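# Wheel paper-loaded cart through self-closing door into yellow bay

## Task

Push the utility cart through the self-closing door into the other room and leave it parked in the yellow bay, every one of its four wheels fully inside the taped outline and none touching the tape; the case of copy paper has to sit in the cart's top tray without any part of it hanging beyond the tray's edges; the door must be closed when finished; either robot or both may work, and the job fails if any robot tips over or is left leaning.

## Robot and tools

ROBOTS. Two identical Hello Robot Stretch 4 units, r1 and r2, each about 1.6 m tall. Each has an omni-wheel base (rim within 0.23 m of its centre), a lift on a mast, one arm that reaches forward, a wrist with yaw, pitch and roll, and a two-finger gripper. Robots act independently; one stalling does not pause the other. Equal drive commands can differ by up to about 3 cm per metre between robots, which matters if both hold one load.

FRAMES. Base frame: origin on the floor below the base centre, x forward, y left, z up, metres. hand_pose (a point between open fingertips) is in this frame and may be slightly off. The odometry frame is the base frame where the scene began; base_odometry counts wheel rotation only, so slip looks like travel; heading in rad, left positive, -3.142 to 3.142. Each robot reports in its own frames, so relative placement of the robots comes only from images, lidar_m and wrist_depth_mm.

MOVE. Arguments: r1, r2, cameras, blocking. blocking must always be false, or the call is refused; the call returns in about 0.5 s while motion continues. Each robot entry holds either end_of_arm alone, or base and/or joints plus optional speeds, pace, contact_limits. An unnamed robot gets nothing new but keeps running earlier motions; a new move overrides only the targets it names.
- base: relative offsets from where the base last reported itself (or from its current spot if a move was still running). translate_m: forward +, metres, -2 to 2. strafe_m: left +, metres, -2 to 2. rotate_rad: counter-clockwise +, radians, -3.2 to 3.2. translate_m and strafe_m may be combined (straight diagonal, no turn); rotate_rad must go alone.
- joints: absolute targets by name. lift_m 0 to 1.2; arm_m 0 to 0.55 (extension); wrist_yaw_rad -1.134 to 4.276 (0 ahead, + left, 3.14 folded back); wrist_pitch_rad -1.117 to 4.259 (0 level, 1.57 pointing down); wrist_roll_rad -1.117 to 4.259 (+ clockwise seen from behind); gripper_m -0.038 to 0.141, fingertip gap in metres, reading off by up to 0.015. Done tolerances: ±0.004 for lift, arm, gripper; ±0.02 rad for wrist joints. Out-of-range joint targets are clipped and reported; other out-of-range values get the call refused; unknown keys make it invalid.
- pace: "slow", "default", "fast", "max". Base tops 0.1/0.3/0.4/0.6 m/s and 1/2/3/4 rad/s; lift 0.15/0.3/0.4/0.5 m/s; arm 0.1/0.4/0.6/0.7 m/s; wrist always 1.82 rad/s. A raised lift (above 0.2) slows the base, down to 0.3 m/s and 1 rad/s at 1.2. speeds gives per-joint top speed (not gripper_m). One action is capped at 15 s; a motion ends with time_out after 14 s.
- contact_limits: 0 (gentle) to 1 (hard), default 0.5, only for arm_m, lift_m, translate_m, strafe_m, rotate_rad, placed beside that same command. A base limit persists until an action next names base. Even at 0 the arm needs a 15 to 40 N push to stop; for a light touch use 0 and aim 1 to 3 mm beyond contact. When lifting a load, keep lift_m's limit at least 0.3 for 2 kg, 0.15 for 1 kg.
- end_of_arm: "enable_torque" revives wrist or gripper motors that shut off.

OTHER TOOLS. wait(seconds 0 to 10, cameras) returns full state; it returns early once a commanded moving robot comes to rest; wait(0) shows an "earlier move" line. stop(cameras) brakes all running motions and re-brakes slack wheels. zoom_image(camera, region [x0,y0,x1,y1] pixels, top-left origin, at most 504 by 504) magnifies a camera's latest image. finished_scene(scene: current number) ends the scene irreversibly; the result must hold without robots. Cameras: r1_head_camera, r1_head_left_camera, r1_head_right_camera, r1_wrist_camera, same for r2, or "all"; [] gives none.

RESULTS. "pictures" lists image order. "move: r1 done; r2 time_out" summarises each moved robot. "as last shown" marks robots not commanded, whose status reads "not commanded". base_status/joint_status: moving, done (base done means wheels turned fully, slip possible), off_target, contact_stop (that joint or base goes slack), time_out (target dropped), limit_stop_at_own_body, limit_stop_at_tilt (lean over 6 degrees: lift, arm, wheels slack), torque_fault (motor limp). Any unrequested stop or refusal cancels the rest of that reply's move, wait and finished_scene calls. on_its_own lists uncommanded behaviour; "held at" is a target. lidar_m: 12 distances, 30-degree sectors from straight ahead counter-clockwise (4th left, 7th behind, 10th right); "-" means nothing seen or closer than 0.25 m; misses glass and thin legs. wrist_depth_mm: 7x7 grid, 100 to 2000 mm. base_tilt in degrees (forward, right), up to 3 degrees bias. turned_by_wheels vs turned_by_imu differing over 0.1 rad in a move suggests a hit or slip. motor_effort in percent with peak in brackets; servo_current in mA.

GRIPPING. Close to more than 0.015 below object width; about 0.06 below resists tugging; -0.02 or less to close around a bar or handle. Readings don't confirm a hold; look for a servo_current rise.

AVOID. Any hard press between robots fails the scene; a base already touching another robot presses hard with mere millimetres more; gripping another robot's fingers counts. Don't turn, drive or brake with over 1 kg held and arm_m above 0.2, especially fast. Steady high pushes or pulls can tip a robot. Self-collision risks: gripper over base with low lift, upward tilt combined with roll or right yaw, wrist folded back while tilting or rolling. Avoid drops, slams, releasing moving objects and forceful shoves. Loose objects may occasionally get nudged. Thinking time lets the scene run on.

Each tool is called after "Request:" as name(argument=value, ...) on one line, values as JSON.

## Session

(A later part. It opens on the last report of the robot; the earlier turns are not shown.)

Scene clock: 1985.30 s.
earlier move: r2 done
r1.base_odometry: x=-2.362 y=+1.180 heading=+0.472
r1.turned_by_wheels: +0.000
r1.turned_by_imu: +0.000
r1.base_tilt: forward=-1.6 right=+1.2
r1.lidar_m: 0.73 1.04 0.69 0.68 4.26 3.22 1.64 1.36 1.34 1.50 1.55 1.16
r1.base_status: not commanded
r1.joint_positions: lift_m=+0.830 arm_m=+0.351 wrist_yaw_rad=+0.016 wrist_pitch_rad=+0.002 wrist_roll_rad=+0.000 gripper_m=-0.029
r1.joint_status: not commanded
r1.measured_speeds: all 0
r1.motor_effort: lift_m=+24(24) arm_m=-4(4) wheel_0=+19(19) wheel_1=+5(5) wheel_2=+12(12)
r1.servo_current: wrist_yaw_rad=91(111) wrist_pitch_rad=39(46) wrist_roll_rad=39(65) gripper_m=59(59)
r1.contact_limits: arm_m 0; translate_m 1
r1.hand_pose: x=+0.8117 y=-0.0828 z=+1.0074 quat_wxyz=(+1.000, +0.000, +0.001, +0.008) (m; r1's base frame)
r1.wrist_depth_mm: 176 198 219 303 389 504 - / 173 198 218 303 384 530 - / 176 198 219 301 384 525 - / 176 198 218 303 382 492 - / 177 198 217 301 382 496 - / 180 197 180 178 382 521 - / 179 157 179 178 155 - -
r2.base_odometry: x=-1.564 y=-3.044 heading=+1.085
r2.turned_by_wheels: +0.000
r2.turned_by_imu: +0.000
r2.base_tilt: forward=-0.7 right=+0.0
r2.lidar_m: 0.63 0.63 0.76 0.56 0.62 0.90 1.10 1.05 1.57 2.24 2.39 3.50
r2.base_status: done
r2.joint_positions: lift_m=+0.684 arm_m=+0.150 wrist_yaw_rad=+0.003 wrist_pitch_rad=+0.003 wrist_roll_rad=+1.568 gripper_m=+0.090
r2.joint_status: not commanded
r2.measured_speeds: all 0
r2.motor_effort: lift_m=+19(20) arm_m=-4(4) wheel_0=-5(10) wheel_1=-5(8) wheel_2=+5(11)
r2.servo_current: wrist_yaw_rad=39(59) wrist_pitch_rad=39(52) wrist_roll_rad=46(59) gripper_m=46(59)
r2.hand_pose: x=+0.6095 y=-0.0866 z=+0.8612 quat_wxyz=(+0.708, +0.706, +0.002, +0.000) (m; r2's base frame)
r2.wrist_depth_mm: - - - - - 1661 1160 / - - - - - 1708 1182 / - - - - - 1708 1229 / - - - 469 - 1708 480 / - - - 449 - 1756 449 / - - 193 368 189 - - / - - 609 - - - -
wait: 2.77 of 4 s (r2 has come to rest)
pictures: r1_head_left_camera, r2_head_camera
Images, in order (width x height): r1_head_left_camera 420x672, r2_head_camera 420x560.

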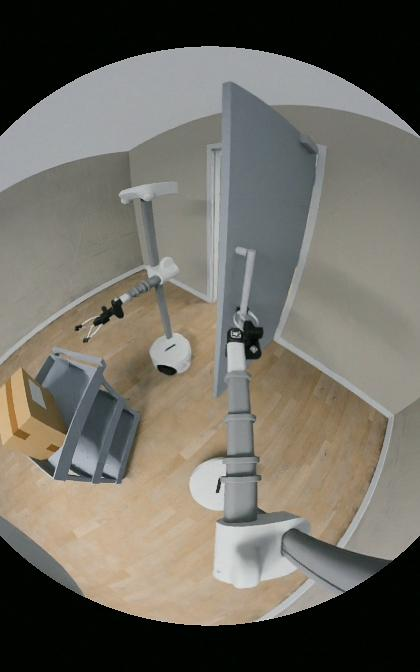

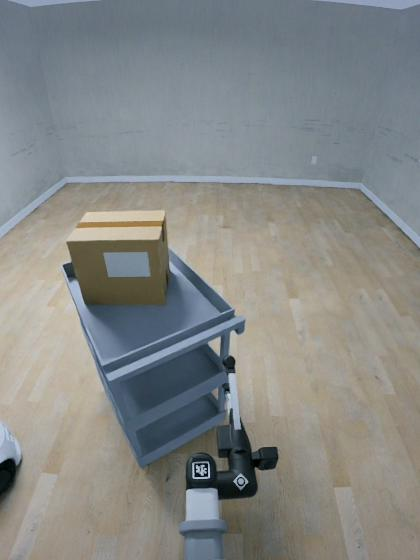

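Request:
move(blocking=false, cameras=[], r2={"base":{"strafe_m":-0.62},"joints":{"arm_m":0.0,"wrist_roll_rad":0.0,"gripper_m":0.141}})

Request:
wait(seconds=6, cameras=[])

Request:
move(blocking=false, cameras=[], r2={"base":{"translate_m":2.0}})

Request:
wait(seconds=10, cameras=["r2_head_camera","r2_head_left_camera"])

Scene clock: 1990.63 s.
move: r2 moving
r1: as last shown
r1.lidar_m: 0.73 1.09 0.70 0.66 4.26 3.20 1.66 1.35 1.34 1.51 1.54 1.19
r1.motor_effort: lift_m=+24(24) arm_m=-3(4) wheel_0=+18(19) wheel_1=+5(5) wheel_2=+12(12)
r1.servo_current: wrist_yaw_rad=104(104) wrist_pitch_rad=46(52) wrist_roll_rad=52(59) gripper_m=59(59)
r1.contact_limits: arm_m 0; translate_m 1
r1.wrist_depth_mm: 176 198 219 304 384 496 - / 173 198 219 304 387 525 - / 176 198 218 303 384 525 - / 177 198 219 303 384 488 - / 177 198 218 300 382 488 - / 180 197 180 178 382 525 - / 179 157 180 177 155 - -
r2.base_odometry: x=-1.532 y=-3.060 heading=+1.085
r2.turned_by_wheels: +0.000
r2.turned_by_imu: +0.000
r2.base_tilt: forward=-0.7 right=+0.0
r2.lidar_m: 0.66 0.64 0.82 0.60 0.66 0.98 1.07 1.07 1.54 2.20 2.37 3.43
r2.base_status: strafe_m moving
r2.joint_positions: lift_m=+0.684 arm_m=+0.099 wrist_yaw_rad=+0.003 wrist_pitch_rad=+0.003 wrist_roll_rad=+0.981 gripper_m=+0.106
r2.joint_status: arm_m moving; wrist_roll_rad moving; gripper_m moving
r2.measured_speeds: translate_m=+0.001 strafe_m=-0.141 rotate_rad=-0.003 lift_m=+0.000 arm_m=-0.195 wrist_yaw_rad=+0.000 wrist_pitch_rad=+0.000 wrist_roll_rad=-1.820
r2.motor_effort: lift_m=+19(20) arm_m=-7(10) wheel_0=+11(11) wheel_1=-11(12) wheel_2=+0(4)
r2.servo_current: wrist_yaw_rad=52(52) wrist_pitch_rad=33(46) wrist_roll_rad=85(104) gripper_m=85(91)
r2.hand_pose: x=+0.5590 y=-0.0866 z=+0.8612 quat_wxyz=(+0.882, +0.471, +0.002, +0.001) (m; r2's base frame)
r2.wrist_depth_mm: - - - - - - - / - - - - - - 1863 / - - - - - - 1576 / - - - - - - 1397 / - - - 504 - 1708 1229 / - 654 196 473 198 1366 1098 / - 654 654 - - - 946
pictures: none
No camera images: "cameras" was empty.

Scene clock: 1993.53 s.
earlier move: r2 done
r1.base_odometry: x=-2.362 y=+1.180 heading=+0.472
r1.turned_by_wheels: +0.000
r1.turned_by_imu: +0.000
r1.base_tilt: forward=-1.6 right=+1.3
r1.lidar_m: 0.73 1.59 0.69 0.68 4.25 3.22 1.68 1.36 1.35 1.53 1.55 1.22
r1.base_status: not commanded
r1.joint_positions: lift_m=+0.830 arm_m=+0.351 wrist_yaw_rad=+0.016 wrist_pitch_rad=+0.002 wrist_roll_rad=+0.000 gripper_m=-0.029
r1.joint_status: not commanded
r1.measured_speeds: all 0
r1.motor_effort: lift_m=+24(24) arm_m=-4(4) wheel_0=+18(19) wheel_1=+5(5) wheel_2=+12(12)
r1.servo_current: wrist_yaw_rad=104(117) wrist_pitch_rad=39(52) wrist_roll_rad=46(72) gripper_m=59(65)
r1.contact_limits: arm_m 0; translate_m 1
r1.hand_pose: x=+0.8117 y=-0.0828 z=+1.0074 quat_wxyz=(+1.000, +0.000, +0.001, +0.008) (m; r1's base frame)
r1.wrist_depth_mm: 176 198 219 304 389 508 - / 173 198 218 304 387 530 - / 177 198 219 303 379 525 - / 177 198 219 301 384 496 - / 177 198 219 303 382 492 - / 180 196 180 178 379 517 - / 179 157 179 178 156 - -
r2.base_odometry: x=-1.016 y=-3.333 heading=+1.085
r2.turned_by_wheels: +0.000
r2.turned_by_imu: +0.001
r2.base_tilt: forward=-0.6 right=+0.1
r2.lidar_m: 4.77 0.92 0.97 1.19 1.27 1.07 1.04 1.12 1.65 1.61 1.73 2.57
r2.base_status: done
r2.joint_positions: lift_m=+0.684 arm_m=+0.000 wrist_yaw_rad=+0.003 wrist_pitch_rad=+0.003 wrist_roll_rad=+0.002 gripper_m=+0.141
r2.joint_status: all done
r2.measured_speeds: all 0
r2.motor_effort: lift_m=+20(20) arm_m=-6(12) wheel_0=+2(13) wheel_1=-3(13) wheel_2=+0(4)
r2.servo_current: wrist_yaw_rad=46(59) wrist_pitch_rad=46(46) wrist_roll_rad=52(104) gripper_m=52(130)
r2.hand_pose: x=+0.4597 y=-0.0866 z=+0.8612 quat_wxyz=(+1.000, +0.001, +0.001, +0.001) (m; r2's base frame)
r2.wrist_depth_mm: - - - - - - - / - - - - - - - / - - - - - - - / - - - - - - - / - - - - - - - / - - - - - - - / 1756 1808 1863 - 1863 1756 1808
wait: 2.90 of 6 s (r2 has come to rest)
pictures: none
No camera images: "cameras" was empty.

Scene clock: 1994.03 s.
move: r2 moving
r1: as last shown
r1.lidar_m: 0.73 1.57 0.69 0.65 4.26 3.23 1.68 1.38 1.36 1.53 1.56 1.18
r1.motor_effort: lift_m=+24(24) arm_m=-4(4) wheel_0=+18(18) wheel_1=+5(5) wheel_2=+12(12)
r1.servo_current: wrist_yaw_rad=104(104) wrist_pitch_rad=33(52) wrist_roll_rad=39(65) gripper_m=59(59)
r1.contact_limits: arm_m 0; translate_m 1
r1.wrist_depth_mm: 176 198 218 303 384 504 - / 173 198 219 301 384 525 - / 177 198 219 303 382 521 - / 177 198 219 303 379 492 - / 178 197 218 300 382 492 878 / 181 196 179 177 379 521 - / 179 157 180 178 155 - -
r2.base_odometry: x=-1.001 y=-3.305 heading=+1.085
r2.turned_by_wheels: +0.000
r2.turned_by_imu: +0.000
r2.base_tilt: forward=-0.7 right=+0.0
r2.lidar_m: 4.73 0.91 0.96 1.19 1.29 1.11 1.08 1.15 1.69 1.62 1.76 2.58
r2.base_status: translate_m moving
r2.joint_positions: lift_m=+0.684 arm_m=+0.000 wrist_yaw_rad=+0.003 wrist_pitch_rad=+0.003 wrist_roll_rad=+0.002 gripper_m=+0.141
r2.joint_status: not commanded
r2.measured_speeds: translate_m=+0.121 strafe_m=-0.001 rotate_rad=+0.003 lift_m=+0.000 arm_m=+0.000 wrist_yaw_rad=+0.000 wrist_pitch_rad=+0.000 wrist_roll_rad=+0.000
r2.motor_effort: lift_m=+19(20) arm_m=-7(7) wheel_0=+6(10) wheel_1=+7(8) wheel_2=-13(13)
r2.servo_current: wrist_yaw_rad=39(52) wrist_pitch_rad=46(46) wrist_roll_rad=46(59) gripper_m=46(52)
r2.hand_pose: x=+0.4597 y=-0.0866 z=+0.8612 quat_wxyz=(+1.000, +0.001, +0.001, +0.001) (m; r2's base frame)
r2.wrist_depth_mm: - - - - - - - / - - - - - - - / - - - - - - - / - - - - - - - / - - - - - - - / - - - - - - - / 1708 1863 1983 - 1921 1756 1756
pictures: none
No camera images: "cameras" was empty.

Scene clock: 2001.70 s.
earlier move: r2 done
r1.base_odometry: x=-2.362 y=+1.180 heading=+0.472
r1.turned_by_wheels: +0.000
r1.turned_by_imu: +0.000
r1.base_tilt: forward=-1.6 right=+1.2
r1.lidar_m: 0.73 2.75 0.69 0.68 4.27 3.21 1.67 1.35 1.35 1.52 1.56 1.17
r1.base_status: not commanded
r1.joint_positions: lift_m=+0.830 arm_m=+0.351 wrist_yaw_rad=+0.016 wrist_pitch_rad=+0.002 wrist_roll_rad=+0.000 gripper_m=-0.029
r1.joint_status: not commanded
r1.measured_speeds: all 0
r1.motor_effort: lift_m=+24(24) arm_m=-4(4) wheel_0=+17(19) wheel_1=+5(5) wheel_2=+12(12)
r1.servo_current: wrist_yaw_rad=98(117) wrist_pitch_rad=39(52) wrist_roll_rad=46(72) gripper_m=52(72)
r1.contact_limits: arm_m 0; translate_m 1
r1.hand_pose: x=+0.8117 y=-0.0828 z=+1.0074 quat_wxyz=(+1.000, +0.000, +0.001, +0.008) (m; r1's base frame)
r1.wrist_depth_mm: 176 198 217 304 389 500 - / 173 198 219 303 387 525 - / 177 198 218 304 382 521 - / 177 198 218 303 382 496 - / 177 197 217 301 384 488 904 / 180 196 180 178 377 521 - / 179 156 178 177 155 - -
r2.base_odometry: x=-0.082 y=-1.564 heading=+1.085
r2.turned_by_wheels: +0.000
r2.turned_by_imu: +0.003
r2.base_tilt: forward=-0.7 right=+0.1
r2.lidar_m: 2.77 2.97 3.03 2.94 0.99 0.99 3.13 2.38 1.84 1.77 1.88 2.82
r2.base_status: done
r2.joint_positions: lift_m=+0.684 arm_m=+0.000 wrist_yaw_rad=+0.003 wrist_pitch_rad=+0.003 wrist_roll_rad=+0.002 gripper_m=+0.141
r2.joint_status: not commanded
r2.measured_speeds: all 0
r2.motor_effort: lift_m=+19(20) arm_m=-7(7) wheel_0=+3(12) wheel_1=+4(9) wheel_2=-3(14)
r2.servo_current: wrist_yaw_rad=52(65) wrist_pitch_rad=46(52) wrist_roll_rad=52(65) gripper_m=59(59)
r2.hand_pose: x=+0.4597 y=-0.0867 z=+0.8612 quat_wxyz=(+1.000, +0.001, +0.001, +0.001) (m; r2's base frame)
r2.wrist_depth_mm: - - - - - - - / - - - - - - - / - - - - - - - / - - - - - - - / - - - - - - - / - - - - - - - / 1921 1808 1983 - 1921 1756 1808
wait: 7.67 of 10 s (r2 has come to rest)
pictures: r2_head_camera, r2_head_left_camera
Images, in order (width x height): r2_head_camera 420x560, r2_head_left_camera 420x672.

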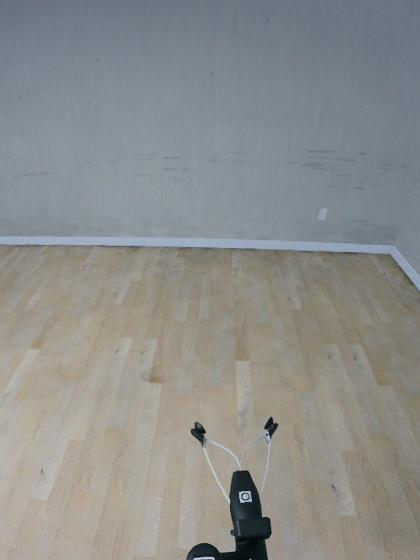

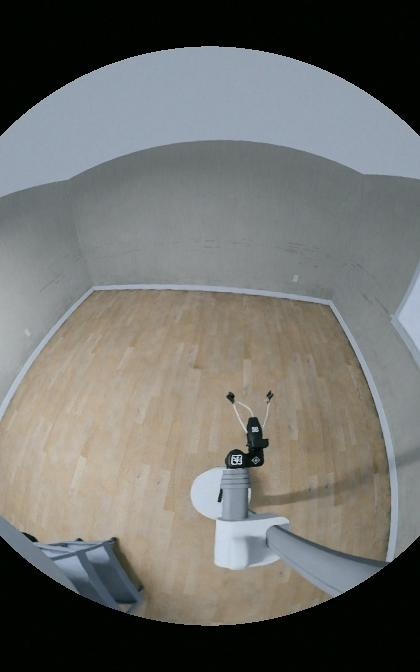

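Request:
move(blocking=false, cameras=[], r2={"base":{"strafe_m":1.85},"joints":{"lift_m":0.645}})

Request:
wait(seconds=10, cameras=[])

Request:
move(blocking=false, cameras=[], r2={"base":{"rotate_rad":-1.625}})

Request:
wait(seconds=8, cameras=["r2_head_camera","r2_head_left_camera"])

Scene clock: 2012.73 s.
move: r2 moving
r1: as last shown
r1.lidar_m: 0.73 2.75 0.69 0.67 4.26 3.20 1.65 1.36 1.35 1.51 1.55 1.19
r1.motor_effort: lift_m=+24(24) arm_m=-4(4) wheel_0=+19(19) wheel_1=+5(5) wheel_2=+12(12)
r1.servo_current: wrist_yaw_rad=91(104) wrist_pitch_rad=46(46) wrist_roll_rad=46(59) gripper_m=52(59)
r1.contact_limits: arm_m 0; translate_m 1
r1.wrist_depth_mm: 176 198 219 303 389 500 - / 173 198 218 306 384 530 - / 177 198 219 301 384 525 - / 177 198 218 301 379 492 - / 176 197 218 300 382 496 878 / 180 196 179 178 382 521 - / 179 157 180 178 156 - -
r2.base_odometry: x=-0.114 y=-1.547 heading=+1.086
r2.turned_by_wheels: +0.000
r2.turned_by_imu: +0.001
r2.base_tilt: forward=-0.6 right=+0.1
r2.lidar_m: 2.78 2.99 2.98 2.91 0.95 0.98 3.13 2.40 1.88 1.82 1.94 2.83
r2.base_status: strafe_m moving
r2.joint_positions: lift_m=+0.652 arm_m=+0.000 wrist_yaw_rad=+0.003 wrist_pitch_rad=+0.003 wrist_roll_rad=+0.002 gripper_m=+0.141
r2.joint_status: lift_m moving
r2.measured_speeds: translate_m=+0.001 strafe_m=+0.141 rotate_rad=-0.004 lift_m=-0.071 arm_m=+0.000 wrist_yaw_rad=+0.000 wrist_pitch_rad=+0.000 wrist_roll_rad=+0.000
r2.motor_effort: lift_m=+13(18) arm_m=-7(7) wheel_0=-8(13) wheel_1=+12(13) wheel_2=-1(2)
r2.servo_current: wrist_yaw_rad=46(59) wrist_pitch_rad=39(46) wrist_roll_rad=46(52) gripper_m=46(52)
r2.hand_pose: x=+0.4597 y=-0.0867 z=+0.8298 quat_wxyz=(+1.000, +0.001, +0.001, +0.001) (m; r2's base frame)
r2.wrist_depth_mm: - - - - - - - / - - - - - - - / - - - - - - - / - - - - - - - / - - - - - - - / - - - - - - - / 1921 1756 1921 - 1808 1708 1756
pictures: none
No camera images: "cameras" was empty.

Scene clock: 2019.73 s.
earlier move: r2 done
r1.base_odometry: x=-2.362 y=+1.180 heading=+0.472
r1.turned_by_wheels: +0.000
r1.turned_by_imu: +0.000
r1.base_tilt: forward=-1.6 right=+1.2
r1.lidar_m: 0.71 2.79 0.70 0.67 4.25 1.11 1.67 1.35 1.36 1.52 1.55 1.17
r1.base_status: not commanded
r1.joint_positions: lift_m=+0.830 arm_m=+0.351 wrist_yaw_rad=+0.016 wrist_pitch_rad=+0.002 wrist_roll_rad=+0.000 gripper_m=-0.029
r1.joint_status: not commanded
r1.measured_speeds: all 0
r1.motor_effort: lift_m=+24(24) arm_m=-4(4) wheel_0=+19(19) wheel_1=+5(5) wheel_2=+12(12)
r1.servo_current: wrist_yaw_rad=85(117) wrist_pitch_rad=39(52) wrist_roll_rad=52(72) gripper_m=59(65)
r1.contact_limits: arm_m 0; translate_m 1
r1.hand_pose: x=+0.8117 y=-0.0828 z=+1.0074 quat_wxyz=(+1.000, +0.000, +0.001, +0.008) (m; r1's base frame)
r1.wrist_depth_mm: 177 198 218 303 384 500 - / 173 198 219 303 387 521 - / 177 198 218 303 382 530 - / 176 197 218 303 384 492 - / 177 198 219 303 379 488 - / 180 197 180 177 382 521 - / 179 157 179 178 155 - -
r2.base_odometry: x=-1.719 y=-0.701 heading=+1.085
r2.turned_by_wheels: +0.000
r2.turned_by_imu: +0.002
r2.base_tilt: forward=-0.7 right=+0.1
r2.lidar_m: 2.93 1.49 1.14 1.11 1.20 1.75 1.13 1.04 1.05 3.60 3.85 3.00
r2.base_status: done
r2.joint_positions: lift_m=+0.645 arm_m=+0.000 wrist_yaw_rad=+0.003 wrist_pitch_rad=+0.003 wrist_roll_rad=+0.002 gripper_m=+0.141
r2.joint_status: all done
r2.measured_speeds: all 0
r2.motor_effort: lift_m=+14(18) arm_m=-7(7) wheel_0=-2(13) wheel_1=+1(13) wheel_2=+0(2)
r2.servo_current: wrist_yaw_rad=46(65) wrist_pitch_rad=39(52) wrist_roll_rad=46(65) gripper_m=52(59)
r2.hand_pose: x=+0.4597 y=-0.0867 z=+0.8226 quat_wxyz=(+1.000, +0.001, +0.001, +0.001) (m; r2's base frame)
r2.wrist_depth_mm: - - - - - - - / - - - - - - - / - - - - - - - / - - - - - - - / - - - - - - - / - 192 - - - - - / - 1708 1808 - 1863 1661 1708
wait: 7.00 of 10 s (r2 has come to rest)
pictures: none
No camera images: "cameras" was empty.

Scene clock: 2020.23 s.
move: r2 moving
r1: as last shown
r1.lidar_m: 0.72 2.78 0.70 0.68 4.25 1.07 1.62 1.35 1.33 1.51 1.55 1.18
r1.motor_effort: lift_m=+24(24) arm_m=-4(4) wheel_0=+18(18) wheel_1=+5(5) wheel_2=+12(12)
r1.servo_current: wrist_yaw_rad=98(111) wrist_pitch_rad=46(46) wrist_roll_rad=59(59) gripper_m=59(59)
r1.contact_limits: arm_m 0; translate_m 1
r1.wrist_depth_mm: 176 198 218 304 387 504 - / 173 198 219 304 384 521 - / 177 198 217 303 387 525 - / 177 198 218 301 382 496 - / 177 198 218 301 384 496 891 / 181 197 180 178 382 521 - / 179 158 179 178 155 - -
r2.base_odometry: x=-1.719 y=-0.701 heading=+0.834
r2.turned_by_wheels: -0.251
r2.turned_by_imu: -0.244
r2.base_tilt: forward=-0.7 right=+0.1
r2.lidar_m: 2.94 1.94 1.22 1.12 1.13 1.39 1.18 1.11 1.04 3.64 3.62 3.25
r2.base_status: rotate_rad moving
r2.joint_positions: lift_m=+0.645 arm_m=+0.000 wrist_yaw_rad=+0.003 wrist_pitch_rad=+0.003 wrist_roll_rad=+0.002 gripper_m=+0.141
r2.joint_status: not commanded
r2.measured_speeds: translate_m=+0.000 strafe_m=+0.000 rotate_rad=-0.979 lift_m=+0.000 arm_m=+0.000 wrist_yaw_rad=+0.000 wrist_pitch_rad=+0.000 wrist_roll_rad=+0.000
r2.motor_effort: lift_m=+14(14) arm_m=-7(7) wheel_0=+6(8) wheel_1=+9(10) wheel_2=+10(11)
r2.servo_current: wrist_yaw_rad=46(52) wrist_pitch_rad=46(46) wrist_roll_rad=52(52) gripper_m=46(52)
r2.hand_pose: x=+0.4597 y=-0.0867 z=+0.8226 quat_wxyz=(+1.000, +0.001, +0.001, +0.001) (m; r2's base frame)
r2.wrist_depth_mm: - - - - - - - / - - - - - - - / - - - - - - - / - - - - - - - / - - - - - - - / - - - - - - - / 1756 1756 1921 - 1808 1708 1756
pictures: none
No camera images: "cameras" was empty.

Scene clock: 2021.83 s.
earlier move: r2 done
r1.base_odometry: x=-2.362 y=+1.180 heading=+0.472
r1.turned_by_wheels: +0.000
r1.turned_by_imu: +0.000
r1.base_tilt: forward=-1.6 right=+1.2
r1.lidar_m: 0.74 2.78 0.69 0.68 1.14 1.11 1.66 1.34 1.35 1.52 1.55 1.17
r1.base_status: not commanded
r1.joint_positions: lift_m=+0.830 arm_m=+0.351 wrist_yaw_rad=+0.016 wrist_pitch_rad=+0.002 wrist_roll_rad=+0.000 gripper_m=-0.029
r1.joint_status: not commanded
r1.measured_speeds: all 0
r1.motor_effort: lift_m=+24(24) arm_m=-4(4) wheel_0=+18(19) wheel_1=+5(5) wheel_2=+12(12)
r1.servo_current: wrist_yaw_rad=78(111) wrist_pitch_rad=46(52) wrist_roll_rad=33(59) gripper_m=65(65)
r1.contact_limits: arm_m 0; translate_m 1
r1.hand_pose: x=+0.8117 y=-0.0828 z=+1.0074 quat_wxyz=(+1.000, +0.000, +0.001, +0.008) (m; r1's base frame)
r1.wrist_depth_mm: 177 198 219 304 387 504 - / 172 198 218 303 384 521 - / 177 198 220 303 382 521 - / 177 198 218 301 382 492 - / 177 198 219 301 382 488 878 / 180 196 180 178 379 521 - / 179 158 180 177 156 - -
r2.base_odometry: x=-1.719 y=-0.701 heading=-0.539
r2.turned_by_wheels: -1.373
r2.turned_by_imu: -1.336
r2.base_tilt: forward=-0.7 right=+0.0
r2.lidar_m: 3.63 3.81 3.04 2.94 1.53 1.14 1.12 1.19 1.67 1.13 1.04 1.06
r2.base_status: done
r2.joint_positions: lift_m=+0.645 arm_m=+0.000 wrist_yaw_rad=+0.003 wrist_pitch_rad=+0.003 wrist_roll_rad=+0.002 gripper_m=+0.141
r2.joint_status: not commanded
r2.measured_speeds: all 0
r2.motor_effort: lift_m=+15(15) arm_m=-7(7) wheel_0=+4(12) wheel_1=+4(11) wheel_2=+4(11)
r2.servo_current: wrist_yaw_rad=46(65) wrist_pitch_rad=33(46) wrist_roll_rad=33(65) gripper_m=59(59)
r2.hand_pose: x=+0.4597 y=-0.0867 z=+0.8226 quat_wxyz=(+1.000, +0.001, +0.001, +0.001) (m; r2's base frame)
r2.wrist_depth_mm: - - - - - - - / - - - - - - - / - - - - - - - / - - - - - - - / - - - - - - - / - - - - - - - / 1808 1808 1863 - 1863 1661 -
wait: 1.60 of 8 s (r2 has come to rest)
pictures: r2_head_camera, r2_head_left_camera
Images, in order (width x height): r2_head_camera 420x560, r2_head_left_camera 420x672.

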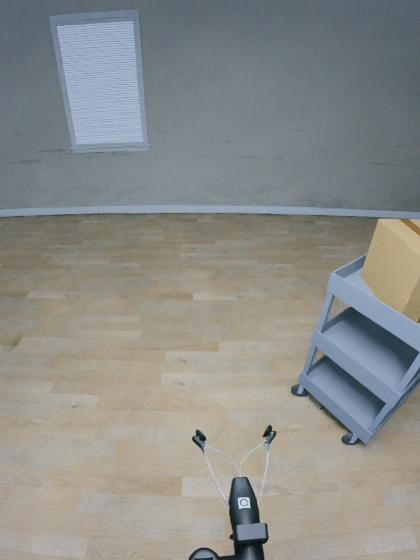

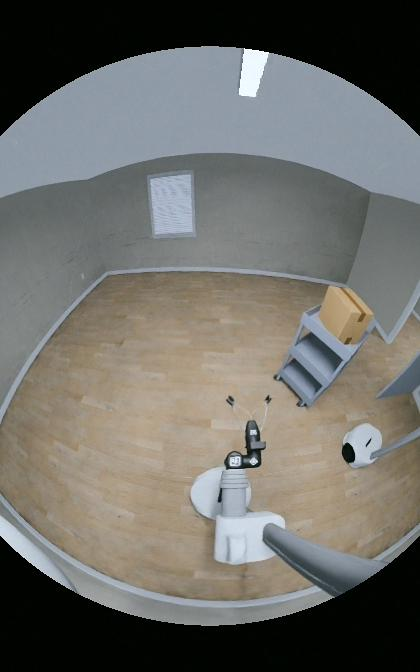

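Request:
move(blocking=false, cameras=[], r2={"base":{"strafe_m":-0.55}})

Request:
wait(seconds=6, cameras=["r2_head_camera","r2_wrist_camera"])

Scene clock: 2032.10 s.
move: r2 moving
r1: as last shown
r1.lidar_m: 0.73 2.76 0.68 0.67 1.15 1.07 1.67 1.33 1.36 1.50 1.55 1.21
r1.motor_effort: lift_m=+24(24) arm_m=-4(4) wheel_0=+18(19) wheel_1=+4(5) wheel_2=+12(12)
r1.servo_current: wrist_yaw_rad=65(104) wrist_pitch_rad=46(52) wrist_roll_rad=65(65) gripper_m=52(65)
r1.contact_limits: arm_m 0; translate_m 1
r1.wrist_depth_mm: 176 198 218 303 387 500 - / 173 198 219 301 384 530 - / 176 198 218 303 384 521 - / 177 198 218 301 382 492 - / 176 198 219 301 379 488 - / 180 197 180 178 382 521 - / 179 158 180 177 155 - -
r2.base_odometry: x=-1.737 y=-0.732 heading=-0.539
r2.turned_by_wheels: +0.000
r2.turned_by_imu: +0.000
r2.base_tilt: forward=-0.7 right=+0.0
r2.lidar_m: 3.62 3.79 3.08 2.98 1.54 1.16 1.11 1.20 1.67 1.09 1.01 1.03
r2.base_status: strafe_m moving
r2.joint_positions: lift_m=+0.645 arm_m=+0.000 wrist_yaw_rad=+0.003 wrist_pitch_rad=+0.003 wrist_roll_rad=+0.002 gripper_m=+0.141
r2.joint_status: not commanded
r2.measured_speeds: translate_m=+0.000 strafe_m=-0.140 rotate_rad=+0.000 lift_m=+0.000 arm_m=+0.000 wrist_yaw_rad=+0.000 wrist_pitch_rad=+0.000 wrist_roll_rad=+0.000
r2.motor_effort: lift_m=+15(15) arm_m=-7(7) wheel_0=+8(11) wheel_1=-12(12) wheel_2=+0(3)
r2.servo_current: wrist_yaw_rad=46(65) wrist_pitch_rad=39(46) wrist_roll_rad=52(52) gripper_m=59(59)
r2.hand_pose: x=+0.4597 y=-0.0867 z=+0.8226 quat_wxyz=(+1.000, +0.001, +0.001, +0.001) (m; r2's base frame)
r2.wrist_depth_mm: - - - - - - - / - - - - - - - / - - - - - - - / - - - - - - - / - - - - - - - / - - - - - 798 - / 1756 1708 1921 - 1808 1661 -
pictures: none
No camera images: "cameras" was empty.

Scene clock: 2034.77 s.
earlier move: r2 done
r1.base_odometry: x=-2.362 y=+1.180 heading=+0.472
r1.turned_by_wheels: +0.000
r1.turned_by_imu: +0.000
r1.base_tilt: forward=-1.6 right=+1.2
r1.lidar_m: 0.71 2.76 0.70 0.67 0.61 0.57 0.64 1.37 1.35 1.51 1.55 1.19
r1.base_status: not commanded
r1.joint_positions: lift_m=+0.830 arm_m=+0.351 wrist_yaw_rad=+0.016 wrist_pitch_rad=+0.002 wrist_roll_rad=+0.000 gripper_m=-0.029
r1.joint_status: not commanded
r1.measured_speeds: all 0
r1.motor_effort: lift_m=+24(24) arm_m=-4(4) wheel_0=+18(19) wheel_1=+5(5) wheel_2=+12(12)
r1.servo_current: wrist_yaw_rad=104(117) wrist_pitch_rad=46(52) wrist_roll_rad=59(65) gripper_m=52(65)
r1.contact_limits: arm_m 0; translate_m 1
r1.hand_pose: x=+0.8117 y=-0.0828 z=+1.0074 quat_wxyz=(+1.000, +0.000, +0.001, +0.008) (m; r1's base frame)
r1.wrist_depth_mm: 176 198 219 304 387 500 - / 173 198 219 304 384 525 - / 177 198 219 303 384 525 - / 177 197 218 303 382 496 - / 177 198 218 300 382 496 - / 180 196 180 178 382 521 - / 179 157 179 177 155 - -
r2.base_odometry: x=-2.001 y=-1.173 heading=-0.539
r2.turned_by_wheels: +0.000
r2.turned_by_imu: +0.000
r2.base_tilt: forward=-0.7 right=+0.1
r2.lidar_m: 0.77 3.78 3.59 3.48 1.58 1.18 1.14 1.20 1.72 0.58 0.59 0.67
r2.base_status: done
r2.joint_positions: lift_m=+0.645 arm_m=+0.000 wrist_yaw_rad=+0.003 wrist_pitch_rad=+0.003 wrist_roll_rad=+0.002 gripper_m=+0.141
r2.joint_status: not commanded
r2.measured_speeds: all 0
r2.motor_effort: lift_m=+15(15) arm_m=-7(7) wheel_0=+1(13) wheel_1=-3(13) wheel_2=+0(3)
r2.servo_current: wrist_yaw_rad=46(65) wrist_pitch_rad=39(52) wrist_roll_rad=46(59) gripper_m=52(65)
r2.hand_pose: x=+0.4597 y=-0.0867 z=+0.8226 quat_wxyz=(+1.000, +0.001, +0.001, +0.001) (m; r2's base frame)
r2.wrist_depth_mm: - - - - - - - / - - - - 580 585 - / - - - - 585 580 - / - - - - 585 512 585 / - - - - - 488 - / - - - - 976 187 - / 1808 1756 1808 - - - -
wait: 2.67 of 6 s (r2 has come to rest)
pictures: r2_head_camera, r2_wrist_camera
Images, in order (width x height): r2_head_camera 420x560, r2_wrist_camera 616x392.

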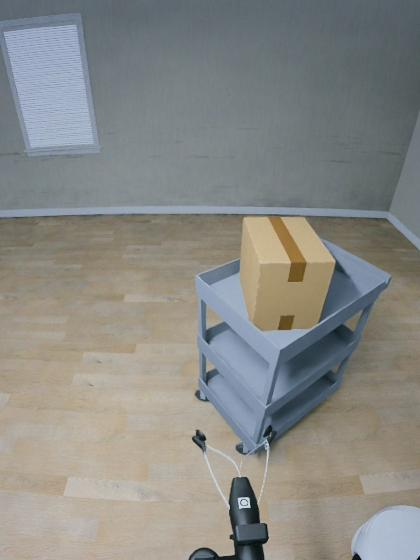

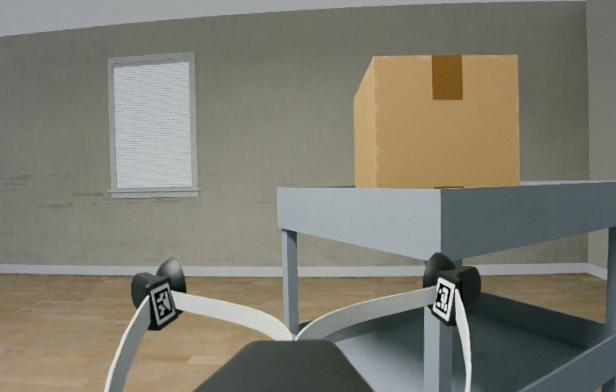

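Request:
move(blocking=false, cameras=[], r2={"base":{"strafe_m":-0.18},"pace":"slow"})

Request:
wait(seconds=4, cameras=["r2_head_camera","r2_wrist_camera","r2_head_right_camera"])

Scene clock: 2050.77 s.
move: r2 moving
r1: as last shown
r1.base_tilt: forward=-1.6 right=+1.3
r1.lidar_m: 0.73 2.75 0.68 0.66 0.63 0.56 0.60 1.35 1.37 1.49 1.57 1.20
r1.motor_effort: lift_m=+24(24) arm_m=-4(4) wheel_0=+18(18) wheel_1=+5(5) wheel_2=+12(12)
r1.servo_current: wrist_yaw_rad=104(104) wrist_pitch_rad=46(46) wrist_roll_rad=59(59) gripper_m=59(59)
r1.contact_limits: arm_m 0; translate_m 1
r1.wrist_depth_mm: 176 198 219 306 387 504 - / 173 198 219 303 387 525 - / 177 198 218 301 384 530 - / 177 198 218 303 382 496 - / 178 198 218 300 379 488 878 / 181 196 180 178 379 521 - / 179 157 179 177 155 - -
r2.base_odometry: x=-2.008 y=-1.186 heading=-0.539
r2.turned_by_wheels: +0.000
r2.turned_by_imu: +0.000
r2.base_tilt: forward=-0.7 right=+0.1
r2.lidar_m: 0.75 3.80 3.59 3.50 1.60 1.18 1.13 1.22 1.73 0.59 0.57 0.69
r2.base_status: strafe_m moving
r2.joint_positions: lift_m=+0.645 arm_m=+0.000 wrist_yaw_rad=+0.003 wrist_pitch_rad=+0.003 wrist_roll_rad=+0.002 gripper_m=+0.141
r2.joint_status: not commanded
r2.measured_speeds: translate_m=+0.000 strafe_m=-0.056 rotate_rad=-0.001 lift_m=+0.000 arm_m=+0.000 wrist_yaw_rad=+0.000 wrist_pitch_rad=+0.000 wrist_roll_rad=+0.000
r2.motor_effort: lift_m=+15(15) arm_m=-7(7) wheel_0=+8(9) wheel_1=-7(10) wheel_2=+0(1)
r2.servo_current: wrist_yaw_rad=39(59) wrist_pitch_rad=46(46) wrist_roll_rad=52(59) gripper_m=52(59)
r2.hand_pose: x=+0.4597 y=-0.0867 z=+0.8226 quat_wxyz=(+1.000, +0.001, +0.001, +0.001) (m; r2's base frame)
r2.wrist_depth_mm: - - - - - - - / - - - - 580 569 - / - - - - 580 580 - / - - - - 585 530 580 / - - - - - 496 - / - - - - 212 187 - / 1863 1756 1863 - - - -
pictures: none
No camera images: "cameras" was empty.

Scene clock: 2053.20 s.
earlier move: r2 done
r1.base_odometry: x=-2.362 y=+1.180 heading=+0.472
r1.turned_by_wheels: +0.000
r1.turned_by_imu: +0.000
r1.base_tilt: forward=-1.6 right=+1.3
r1.lidar_m: 0.72 2.77 0.68 0.67 0.47 0.40 0.43 1.35 1.36 1.52 1.57 1.20
r1.base_status: not commanded
r1.joint_positions: lift_m=+0.830 arm_m=+0.351 wrist_yaw_rad=+0.016 wrist_pitch_rad=+0.002 wrist_roll_rad=+0.000 gripper_m=-0.029
r1.joint_status: not commanded
r1.measured_speeds: all 0
r1.motor_effort: lift_m=+24(24) arm_m=-4(4) wheel_0=+18(19) wheel_1=+4(5) wheel_2=+12(12)
r1.servo_current: wrist_yaw_rad=104(111) wrist_pitch_rad=39(46) wrist_roll_rad=52(65) gripper_m=52(65)
r1.contact_limits: arm_m 0; translate_m 1
r1.hand_pose: x=+0.8117 y=-0.0828 z=+1.0074 quat_wxyz=(+1.000, +0.000, +0.001, +0.008) (m; r1's base frame)
r1.wrist_depth_mm: 177 198 218 306 387 500 - / 172 198 219 303 387 525 - / 177 198 219 301 384 525 - / 176 198 219 303 384 496 - / 177 198 218 303 382 492 878 / 181 197 180 178 384 525 - / 179 157 180 177 155 - -
r2.base_odometry: x=-2.093 y=-1.328 heading=-0.539
r2.turned_by_wheels: +0.000
r2.turned_by_imu: +0.000
r2.base_tilt: forward=-0.6 right=+0.1
r2.lidar_m: 0.68 3.79 3.77 3.66 1.60 1.20 1.13 1.22 1.73 0.43 0.39 0.82
r2.base_status: done
r2.joint_positions: lift_m=+0.645 arm_m=+0.000 wrist_yaw_rad=+0.003 wrist_pitch_rad=+0.003 wrist_roll_rad=+0.002 gripper_m=+0.141
r2.joint_status: not commanded
r2.measured_speeds: all 0
r2.motor_effort: lift_m=+15(15) arm_m=-7(7) wheel_0=+3(10) wheel_1=-5(10) wheel_2=+0(2)
r2.servo_current: wrist_yaw_rad=46(65) wrist_pitch_rad=39(59) wrist_roll_rad=65(65) gripper_m=52(59)
r2.hand_pose: x=+0.4597 y=-0.0867 z=+0.8226 quat_wxyz=(+1.000, +0.001, +0.001, +0.001) (m; r2's base frame)
r2.wrist_depth_mm: - - - - - - - / - - - 591 585 - - / - - - 585 585 - - / - - - 488 554 - - / - - - 477 1118 - - / - - 831 462 196 204 - / 1808 1756 1618 - - - 1618
wait: 2.43 of 4 s (r2 has come to rest)
pictures: r2_head_camera, r2_head_right_camera, r2_wrist_camera
Images, in order (width x height): r2_head_camera 420x560, r2_head_right_camera 420x672, r2_wrist_camera 616x392.

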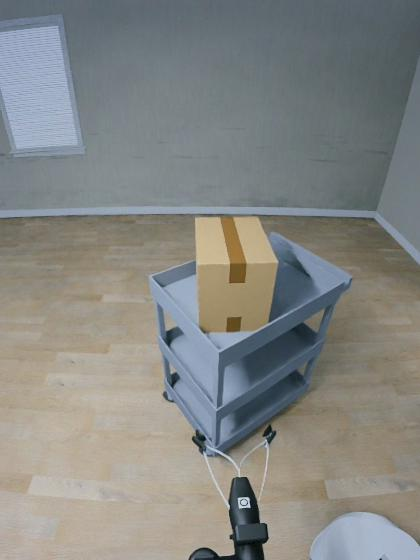

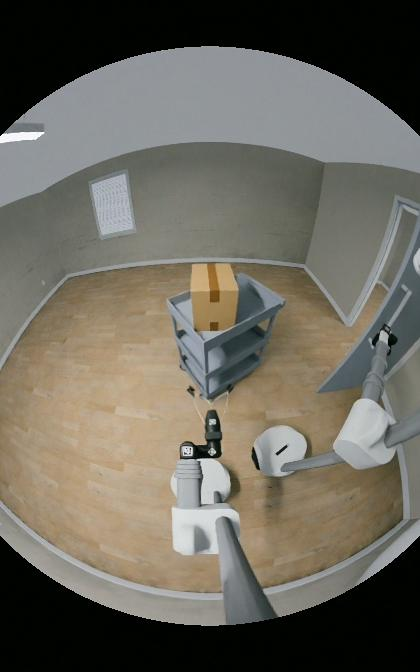

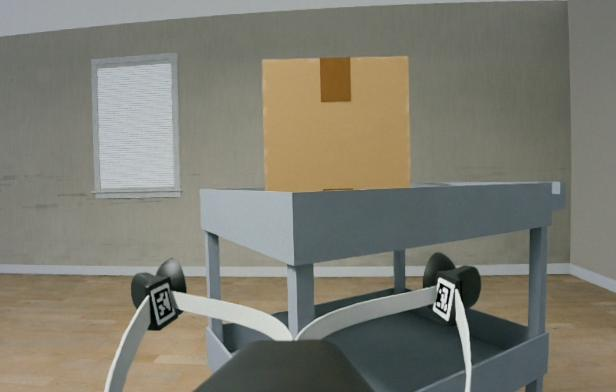

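Request:
move(blocking=false, cameras=[], r2={"base":{"strafe_m":0.04},"joints":{"arm_m":0.25},"pace":"slow"})

Request:
wait(seconds=5, cameras=["r2_head_camera","r2_wrist_camera"])

Scene clock: 2063.57 s.
move: r2 moving
r1: as last shown
r1.base_tilt: forward=-1.6 right=+1.2
r1.lidar_m: 0.72 2.76 0.70 0.67 0.47 0.40 0.45 1.35 1.36 1.51 1.54 1.18
r1.motor_effort: lift_m=+24(24) arm_m=-4(4) wheel_0=+18(19) wheel_1=+5(5) wheel_2=+12(12)
r1.servo_current: wrist_yaw_rad=78(104) wrist_pitch_rad=33(46) wrist_roll_rad=52(59) gripper_m=59(65)
r1.contact_limits: arm_m 0; translate_m 1
r1.wrist_depth_mm: 176 198 220 304 389 500 - / 173 198 219 301 387 525 - / 177 198 219 303 382 525 - / 176 198 217 301 382 496 - / 177 198 219 301 379 492 - / 180 196 180 178 382 525 - / 179 157 179 177 155 - -
r2.base_odometry: x=-2.086 y=-1.315 heading=-0.539
r2.turned_by_wheels: +0.000
r2.turned_by_imu: +0.000
r2.base_tilt: forward=-0.7 right=+0.0
r2.lidar_m: 0.70 3.80 3.79 3.64 1.59 1.18 1.14 1.24 1.73 0.44 0.41 0.78
r2.base_status: strafe_m moving
r2.joint_positions: lift_m=+0.645 arm_m=+0.012 wrist_yaw_rad=+0.003 wrist_pitch_rad=+0.003 wrist_roll_rad=+0.002 gripper_m=+0.141
r2.joint_status: arm_m moving
r2.measured_speeds: translate_m=+0.000 strafe_m=+0.056 rotate_rad=+0.000 lift_m=+0.000 arm_m=+0.049 wrist_yaw_rad=+0.000 wrist_pitch_rad=+0.000 wrist_roll_rad=+0.000
r2.motor_effort: lift_m=+15(15) arm_m=+11(11) wheel_0=-8(11) wheel_1=+5(8) wheel_2=+0(2)
r2.servo_current: wrist_yaw_rad=52(59) wrist_pitch_rad=39(46) wrist_roll_rad=52(52) gripper_m=52(52)
r2.hand_pose: x=+0.4720 y=-0.0867 z=+0.8226 quat_wxyz=(+1.000, +0.001, +0.001, +0.001) (m; r2's base frame)
r2.wrist_depth_mm: - - - - - - - / - - - 574 574 - - / - - - 580 580 - - / - - - 469 535 - - / - - - 462 1098 - - / - - 216 462 199 204 - / 1863 1708 1661 - - - 1618
pictures: none
No camera images: "cameras" was empty.

Scene clock: 2066.87 s.
earlier move: r2 done
r1.base_odometry: x=-2.362 y=+1.180 heading=+0.472
r1.turned_by_wheels: +0.000
r1.turned_by_imu: +0.000
r1.base_tilt: forward=-1.6 right=+1.2
r1.lidar_m: 0.73 2.75 0.68 0.64 0.54 0.44 0.46 1.38 1.35 1.52 1.53 1.18
r1.base_status: not commanded
r1.joint_positions: lift_m=+0.830 arm_m=+0.351 wrist_yaw_rad=+0.016 wrist_pitch_rad=+0.002 wrist_roll_rad=+0.000 gripper_m=-0.029
r1.joint_status: not commanded
r1.measured_speeds: all 0
r1.motor_effort: lift_m=+24(24) arm_m=-4(4) wheel_0=+18(19) wheel_1=+5(5) wheel_2=+12(12)
r1.servo_current: wrist_yaw_rad=98(111) wrist_pitch_rad=33(52) wrist_roll_rad=46(65) gripper_m=52(65)
r1.contact_limits: arm_m 0; translate_m 1
r1.hand_pose: x=+0.8117 y=-0.0828 z=+1.0074 quat_wxyz=(+1.000, +0.000, +0.001, +0.008) (m; r1's base frame)
r1.wrist_depth_mm: 176 198 218 303 384 500 - / 173 198 218 304 384 525 - / 177 198 219 303 382 525 - / 176 198 219 303 382 496 - / 177 198 218 301 382 492 - / 180 196 179 177 382 525 - / 179 157 180 178 156 - -
r2.base_odometry: x=-2.073 y=-1.293 heading=-0.539
r2.turned_by_wheels: +0.000
r2.turned_by_imu: +0.001
r2.base_tilt: forward=-0.7 right=+0.0
r2.lidar_m: 0.69 3.81 3.73 3.63 1.57 1.17 1.14 1.21 1.72 0.45 0.44 0.78
r2.base_status: done
r2.joint_positions: lift_m=+0.645 arm_m=+0.250 wrist_yaw_rad=+0.003 wrist_pitch_rad=+0.003 wrist_roll_rad=+0.002 gripper_m=+0.141
r2.joint_status: all done
r2.measured_speeds: all 0
r2.motor_effort: lift_m=+15(15) arm_m=+7(12) wheel_0=-3(11) wheel_1=+4(8) wheel_2=+0(2)
r2.servo_current: wrist_yaw_rad=46(59) wrist_pitch_rad=46(52) wrist_roll_rad=52(59) gripper_m=52(59)
r2.hand_pose: x=+0.7093 y=-0.0867 z=+0.8226 quat_wxyz=(+1.000, +0.001, +0.001, +0.001) (m; r2's base frame)
r2.wrist_depth_mm: - - - 338 336 330 - / - - - 338 336 334 - / - - - 342 340 334 - / - - - 342 340 285 325 / - - - 201 220 263 306 / - - 320 160 206 204 - / 1863 1756 1808 - - - 1756
wait: 3.30 of 5 s (r2 has come to rest)
pictures: r2_head_camera, r2_wrist_camera
Images, in order (width x height): r2_head_camera 420x560, r2_wrist_camera 616x392.

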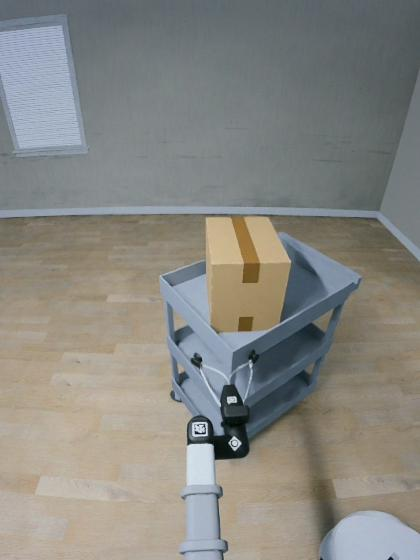

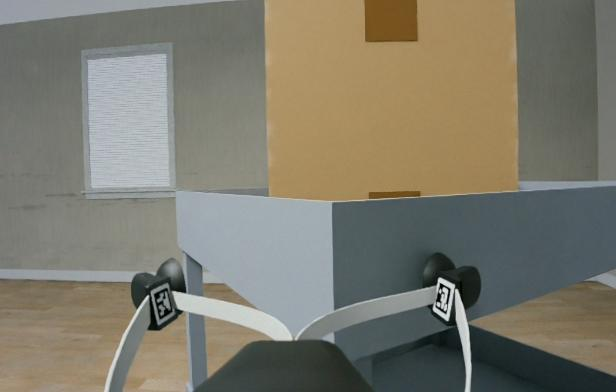

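Request:
move(blocking=false, cameras=[], r2={"joints":{"arm_m":0.45},"pace":"slow","contact_limits":{"arm_m":0.7}})

Request:
wait(seconds=5, cameras=["r2_head_camera","r2_wrist_camera"])

Scene clock: 2072.13 s.
move: r2 moving
r1: as last shown
r1.base_tilt: forward=-1.6 right=+1.3
r1.lidar_m: 0.73 2.74 0.70 0.64 0.56 0.44 0.46 1.38 1.35 1.52 1.52 1.20
r1.motor_effort: lift_m=+24(24) arm_m=-4(4) wheel_0=+18(19) wheel_1=+4(5) wheel_2=+12(12)
r1.servo_current: wrist_yaw_rad=111(111) wrist_pitch_rad=46(52) wrist_roll_rad=46(59) gripper_m=52(65)
r1.contact_limits: arm_m 0; translate_m 1
r1.wrist_depth_mm: 177 197 219 303 387 504 - / 173 198 219 303 382 525 - / 177 198 219 301 384 530 - / 177 198 218 303 382 496 - / 177 198 217 301 379 488 - / 180 197 180 178 384 525 - / 179 157 179 178 155 - -
r2.base_odometry: x=-2.073 y=-1.293 heading=-0.539
r2.turned_by_wheels: +0.000
r2.turned_by_imu: +0.000
r2.base_tilt: forward=-0.7 right=+0.0
r2.lidar_m: 0.69 3.80 3.73 3.61 1.58 1.19 1.12 1.20 1.71 0.44 0.44 0.79
r2.base_status: not commanded
r2.joint_positions: lift_m=+0.645 arm_m=+0.262 wrist_yaw_rad=+0.002 wrist_pitch_rad=+0.003 wrist_roll_rad=+0.002 gripper_m=+0.141
r2.joint_status: arm_m moving
r2.measured_speeds: translate_m=+0.000 strafe_m=+0.000 rotate_rad=+0.000 lift_m=+0.000 arm_m=+0.048 wrist_yaw_rad=-0.013 wrist_pitch_rad=+0.000 wrist_roll_rad=+0.000
r2.motor_effort: lift_m=+15(15) arm_m=+8(12) wheel_0=-4(4) wheel_1=+4(4) wheel_2=+0(1)
r2.servo_current: wrist_yaw_rad=59(59) wrist_pitch_rad=39(52) wrist_roll_rad=39(59) gripper_m=46(59)
r2.contact_limits: arm_m 0.7
r2.hand_pose: x=+0.7219 y=-0.0869 z=+0.8226 quat_wxyz=(+1.000, +0.001, +0.001, +0.001) (m; r2's base frame)
r2.wrist_depth_mm: - - - 325 324 322 - / - - - 329 327 324 - / - - - 330 327 329 - / - - - 330 330 267 317 / - - - 193 211 253 297 / - - 319 163 198 198 - / 1808 1756 - - - - 1756
pictures: none
No camera images: "cameras" was empty.

Scene clock: 2074.90 s.
earlier move: r2 done
r1.base_odometry: x=-2.362 y=+1.180 heading=+0.472
r1.turned_by_wheels: +0.000
r1.turned_by_imu: +0.000
r1.base_tilt: forward=-1.5 right=+1.2
r1.lidar_m: 0.73 2.75 0.79 0.65 0.60 0.43 0.47 1.35 1.33 1.51 1.57 1.20
r1.base_status: not commanded
r1.joint_positions: lift_m=+0.830 arm_m=+0.351 wrist_yaw_rad=+0.016 wrist_pitch_rad=+0.002 wrist_roll_rad=+0.000 gripper_m=-0.029
r1.joint_status: not commanded
r1.measured_speeds: all 0
r1.motor_effort: lift_m=+24(24) arm_m=-4(4) wheel_0=+18(19) wheel_1=+5(5) wheel_2=+12(12)
r1.servo_current: wrist_yaw_rad=98(117) wrist_pitch_rad=39(52) wrist_roll_rad=52(65) gripper_m=59(65)
r1.contact_limits: arm_m 0; translate_m 1
r1.hand_pose: x=+0.8117 y=-0.0828 z=+1.0074 quat_wxyz=(+1.000, +0.000, +0.001, +0.008) (m; r1's base frame)
r1.wrist_depth_mm: 177 198 218 304 384 504 - / 173 198 219 304 384 521 - / 177 198 218 303 382 525 - / 176 198 219 304 384 496 - / 177 197 218 301 382 492 - / 181 196 179 178 382 517 - / 179 157 179 177 155 - -
r2.base_odometry: x=-2.073 y=-1.293 heading=-0.539
r2.turned_by_wheels: +0.000
r2.turned_by_imu: +0.000
r2.base_tilt: forward=-0.6 right=+0.1
r2.lidar_m: 0.89 3.78 3.75 3.63 1.60 1.20 1.15 1.22 1.77 0.44 0.44 0.98
r2.base_status: not commanded
r2.joint_positions: lift_m=+0.645 arm_m=+0.450 wrist_yaw_rad=-0.007 wrist_pitch_rad=+0.003 wrist_roll_rad=+0.002 gripper_m=+0.141
r2.joint_status: all done
r2.measured_speeds: all 0
r2.motor_effort: lift_m=+15(15) arm_m=+8(16) wheel_0=-3(4) wheel_1=+3(4) wheel_2=-1(1)
r2.servo_current: wrist_yaw_rad=52(78) wrist_pitch_rad=46(52) wrist_roll_rad=46(59) gripper_m=52(59)
r2.contact_limits: arm_m 0.7
r2.hand_pose: x=+0.9084 y=-0.0894 z=+0.8226 quat_wxyz=(+1.000, +0.001, +0.001, -0.003) (m; r2's base frame)
r2.wrist_depth_mm: - - - 332 312 289 - / - - - 338 312 291 - / - - - 338 314 294 - / - - - 334 307 247 258 / - - 219 213 226 241 256 / - - 205 213 218 197 - / 1808 1708 1756 - - - 1708
wait: 2.77 of 5 s (r2 has come to rest)
pictures: r2_head_camera, r2_wrist_camera
Images, in order (width x height): r2_head_camera 420x560, r2_wrist_camera 616x392.

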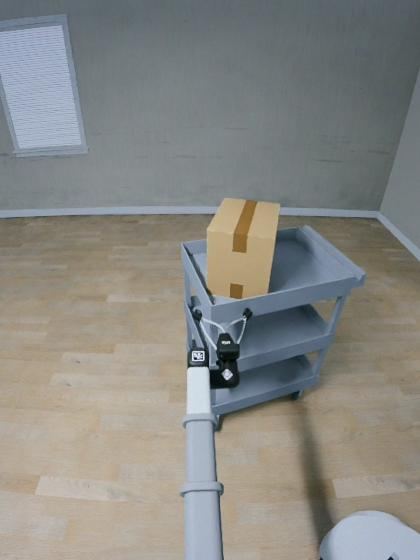

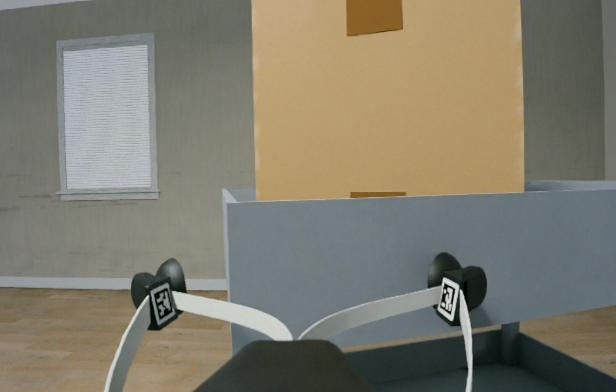

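Request:
move(blocking=false, cameras=[], r2={"joints":{"arm_m":0.51},"pace":"slow","contact_limits":{"arm_m":0.7}})

Request:
wait(seconds=5, cameras=["r2_head_camera","r2_wrist_camera"])

Scene clock: 2080.57 s.
move: r2 moving
r1: as last shown
r1.base_tilt: forward=-1.6 right=+1.3
r1.lidar_m: 0.72 2.76 0.80 0.66 0.56 0.44 0.45 1.37 1.35 1.52 1.56 1.17
r1.motor_effort: lift_m=+24(24) arm_m=-3(4) wheel_0=+18(18) wheel_1=+4(5) wheel_2=+12(12)
r1.servo_current: wrist_yaw_rad=91(111) wrist_pitch_rad=46(46) wrist_roll_rad=59(59) gripper_m=65(65)
r1.contact_limits: arm_m 0; translate_m 1
r1.wrist_depth_mm: 176 198 220 304 387 500 - / 173 198 219 304 387 521 - / 177 198 218 303 384 521 - / 177 198 219 303 379 496 - / 177 197 218 301 379 492 891 / 180 197 180 178 379 521 - / 179 157 180 177 155 - -
r2.base_odometry: x=-2.073 y=-1.293 heading=-0.539
r2.turned_by_wheels: +0.000
r2.turned_by_imu: +0.000
r2.base_tilt: forward=-0.7 right=+0.1
r2.lidar_m: 0.90 3.78 3.72 3.61 1.60 1.17 1.14 1.22 1.76 0.46 0.42 0.98
r2.base_status: not commanded
r2.joint_positions: lift_m=+0.645 arm_m=+0.462 wrist_yaw_rad=-0.007 wrist_pitch_rad=+0.003 wrist_roll_rad=+0.002 gripper_m=+0.141
r2.joint_status: arm_m moving
r2.measured_speeds: translate_m=+0.000 strafe_m=+0.000 rotate_rad=+0.000 lift_m=+0.000 arm_m=+0.049 wrist_yaw_rad=+0.000 wrist_pitch_rad=+0.000 wrist_roll_rad=+0.000
r2.motor_effort: lift_m=+15(15) arm_m=+8(13) wheel_0=-3(4) wheel_1=+3(3) wheel_2=-1(1)
r2.servo_current: wrist_yaw_rad=39(59) wrist_pitch_rad=46(46) wrist_roll_rad=46(59) gripper_m=46(59)
r2.contact_limits: arm_m 0.7
r2.hand_pose: x=+0.9211 y=-0.0894 z=+0.8226 quat_wxyz=(+1.000, +0.001, +0.001, -0.003) (m; r2's base frame)
r2.wrist_depth_mm: - - - 334 310 289 - / - - - 338 314 290 - / - - - 338 315 293 - / - - - 334 306 246 255 / - - 219 216 226 241 254 / - - 206 214 222 196 - / 1808 1756 1756 - - - 723
pictures: none
No camera images: "cameras" was empty.

Scene clock: 2081.90 s.
earlier move: r2 done
r1.base_odometry: x=-2.362 y=+1.180 heading=+0.472
r1.turned_by_wheels: +0.000
r1.turned_by_imu: +0.000
r1.base_tilt: forward=-1.6 right=+1.2
r1.lidar_m: 0.73 2.73 0.84 0.71 0.57 0.43 0.46 1.35 1.34 1.49 1.52 1.20
r1.base_status: not commanded
r1.joint_positions: lift_m=+0.830 arm_m=+0.351 wrist_yaw_rad=+0.016 wrist_pitch_rad=+0.002 wrist_roll_rad=+0.000 gripper_m=-0.029
r1.joint_status: not commanded
r1.measured_speeds: all 0
r1.motor_effort: lift_m=+24(24) arm_m=-4(4) wheel_0=+18(19) wheel_1=+5(5) wheel_2=+12(12)
r1.servo_current: wrist_yaw_rad=98(111) wrist_pitch_rad=39(46) wrist_roll_rad=39(59) gripper_m=65(65)
r1.contact_limits: arm_m 0; translate_m 1
r1.hand_pose: x=+0.8117 y=-0.0828 z=+1.0074 quat_wxyz=(+1.000, +0.000, +0.001, +0.008) (m; r1's base frame)
r1.wrist_depth_mm: 176 198 218 304 382 500 - / 173 198 220 303 384 530 - / 177 198 218 303 379 525 - / 177 198 219 301 384 492 - / 177 198 218 300 382 492 891 / 180 197 180 177 382 525 - / 179 157 180 178 155 - -
r2.base_odometry: x=-2.073 y=-1.293 heading=-0.539
r2.turned_by_wheels: +0.000
r2.turned_by_imu: +0.000
r2.base_tilt: forward=-0.6 right=+0.0
r2.lidar_m: 0.95 3.75 3.72 3.62 1.60 1.18 1.15 1.20 1.74 0.45 0.44 1.03
r2.base_status: not commanded
r2.joint_positions: lift_m=+0.645 arm_m=+0.510 wrist_yaw_rad=-0.006 wrist_pitch_rad=+0.003 wrist_roll_rad=+0.002 gripper_m=+0.141
r2.joint_status: all done
r2.measured_speeds: all 0
r2.motor_effort: lift_m=+15(15) arm_m=+8(13) wheel_0=-3(4) wheel_1=+3(4) wheel_2=-1(1)
r2.servo_current: wrist_yaw_rad=59(65) wrist_pitch_rad=39(46) wrist_roll_rad=46(59) gripper_m=46(59)
r2.contact_limits: arm_m 0.7
r2.hand_pose: x=+0.9686 y=-0.0890 z=+0.8226 quat_wxyz=(+1.000, +0.001, +0.001, -0.003) (m; r2's base frame)
r2.wrist_depth_mm: - - - 347 317 287 - / - - - 351 319 291 - / - - - 355 322 293 - / - - - 345 309 243 248 / - - - 225 232 241 248 / - - 220 224 212 199 1983 / 1863 1708 1756 - - - 741
wait: 1.33 of 5 s (r2 has come to rest)
pictures: r2_head_camera, r2_wrist_camera
Images, in order (width x height): r2_head_camera 420x560, r2_wrist_camera 616x392.

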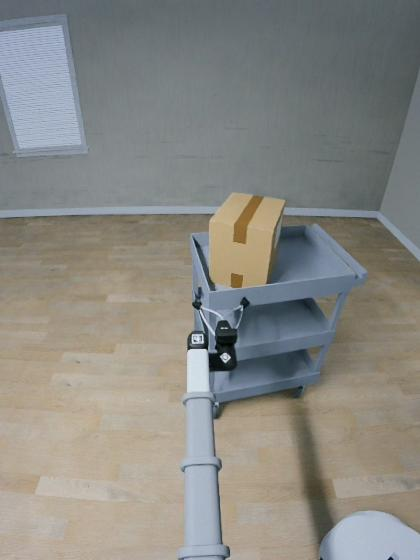

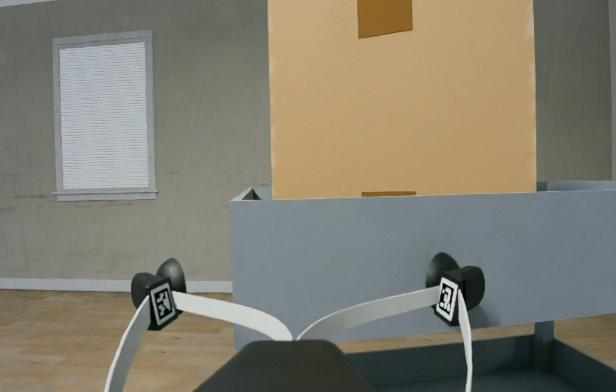

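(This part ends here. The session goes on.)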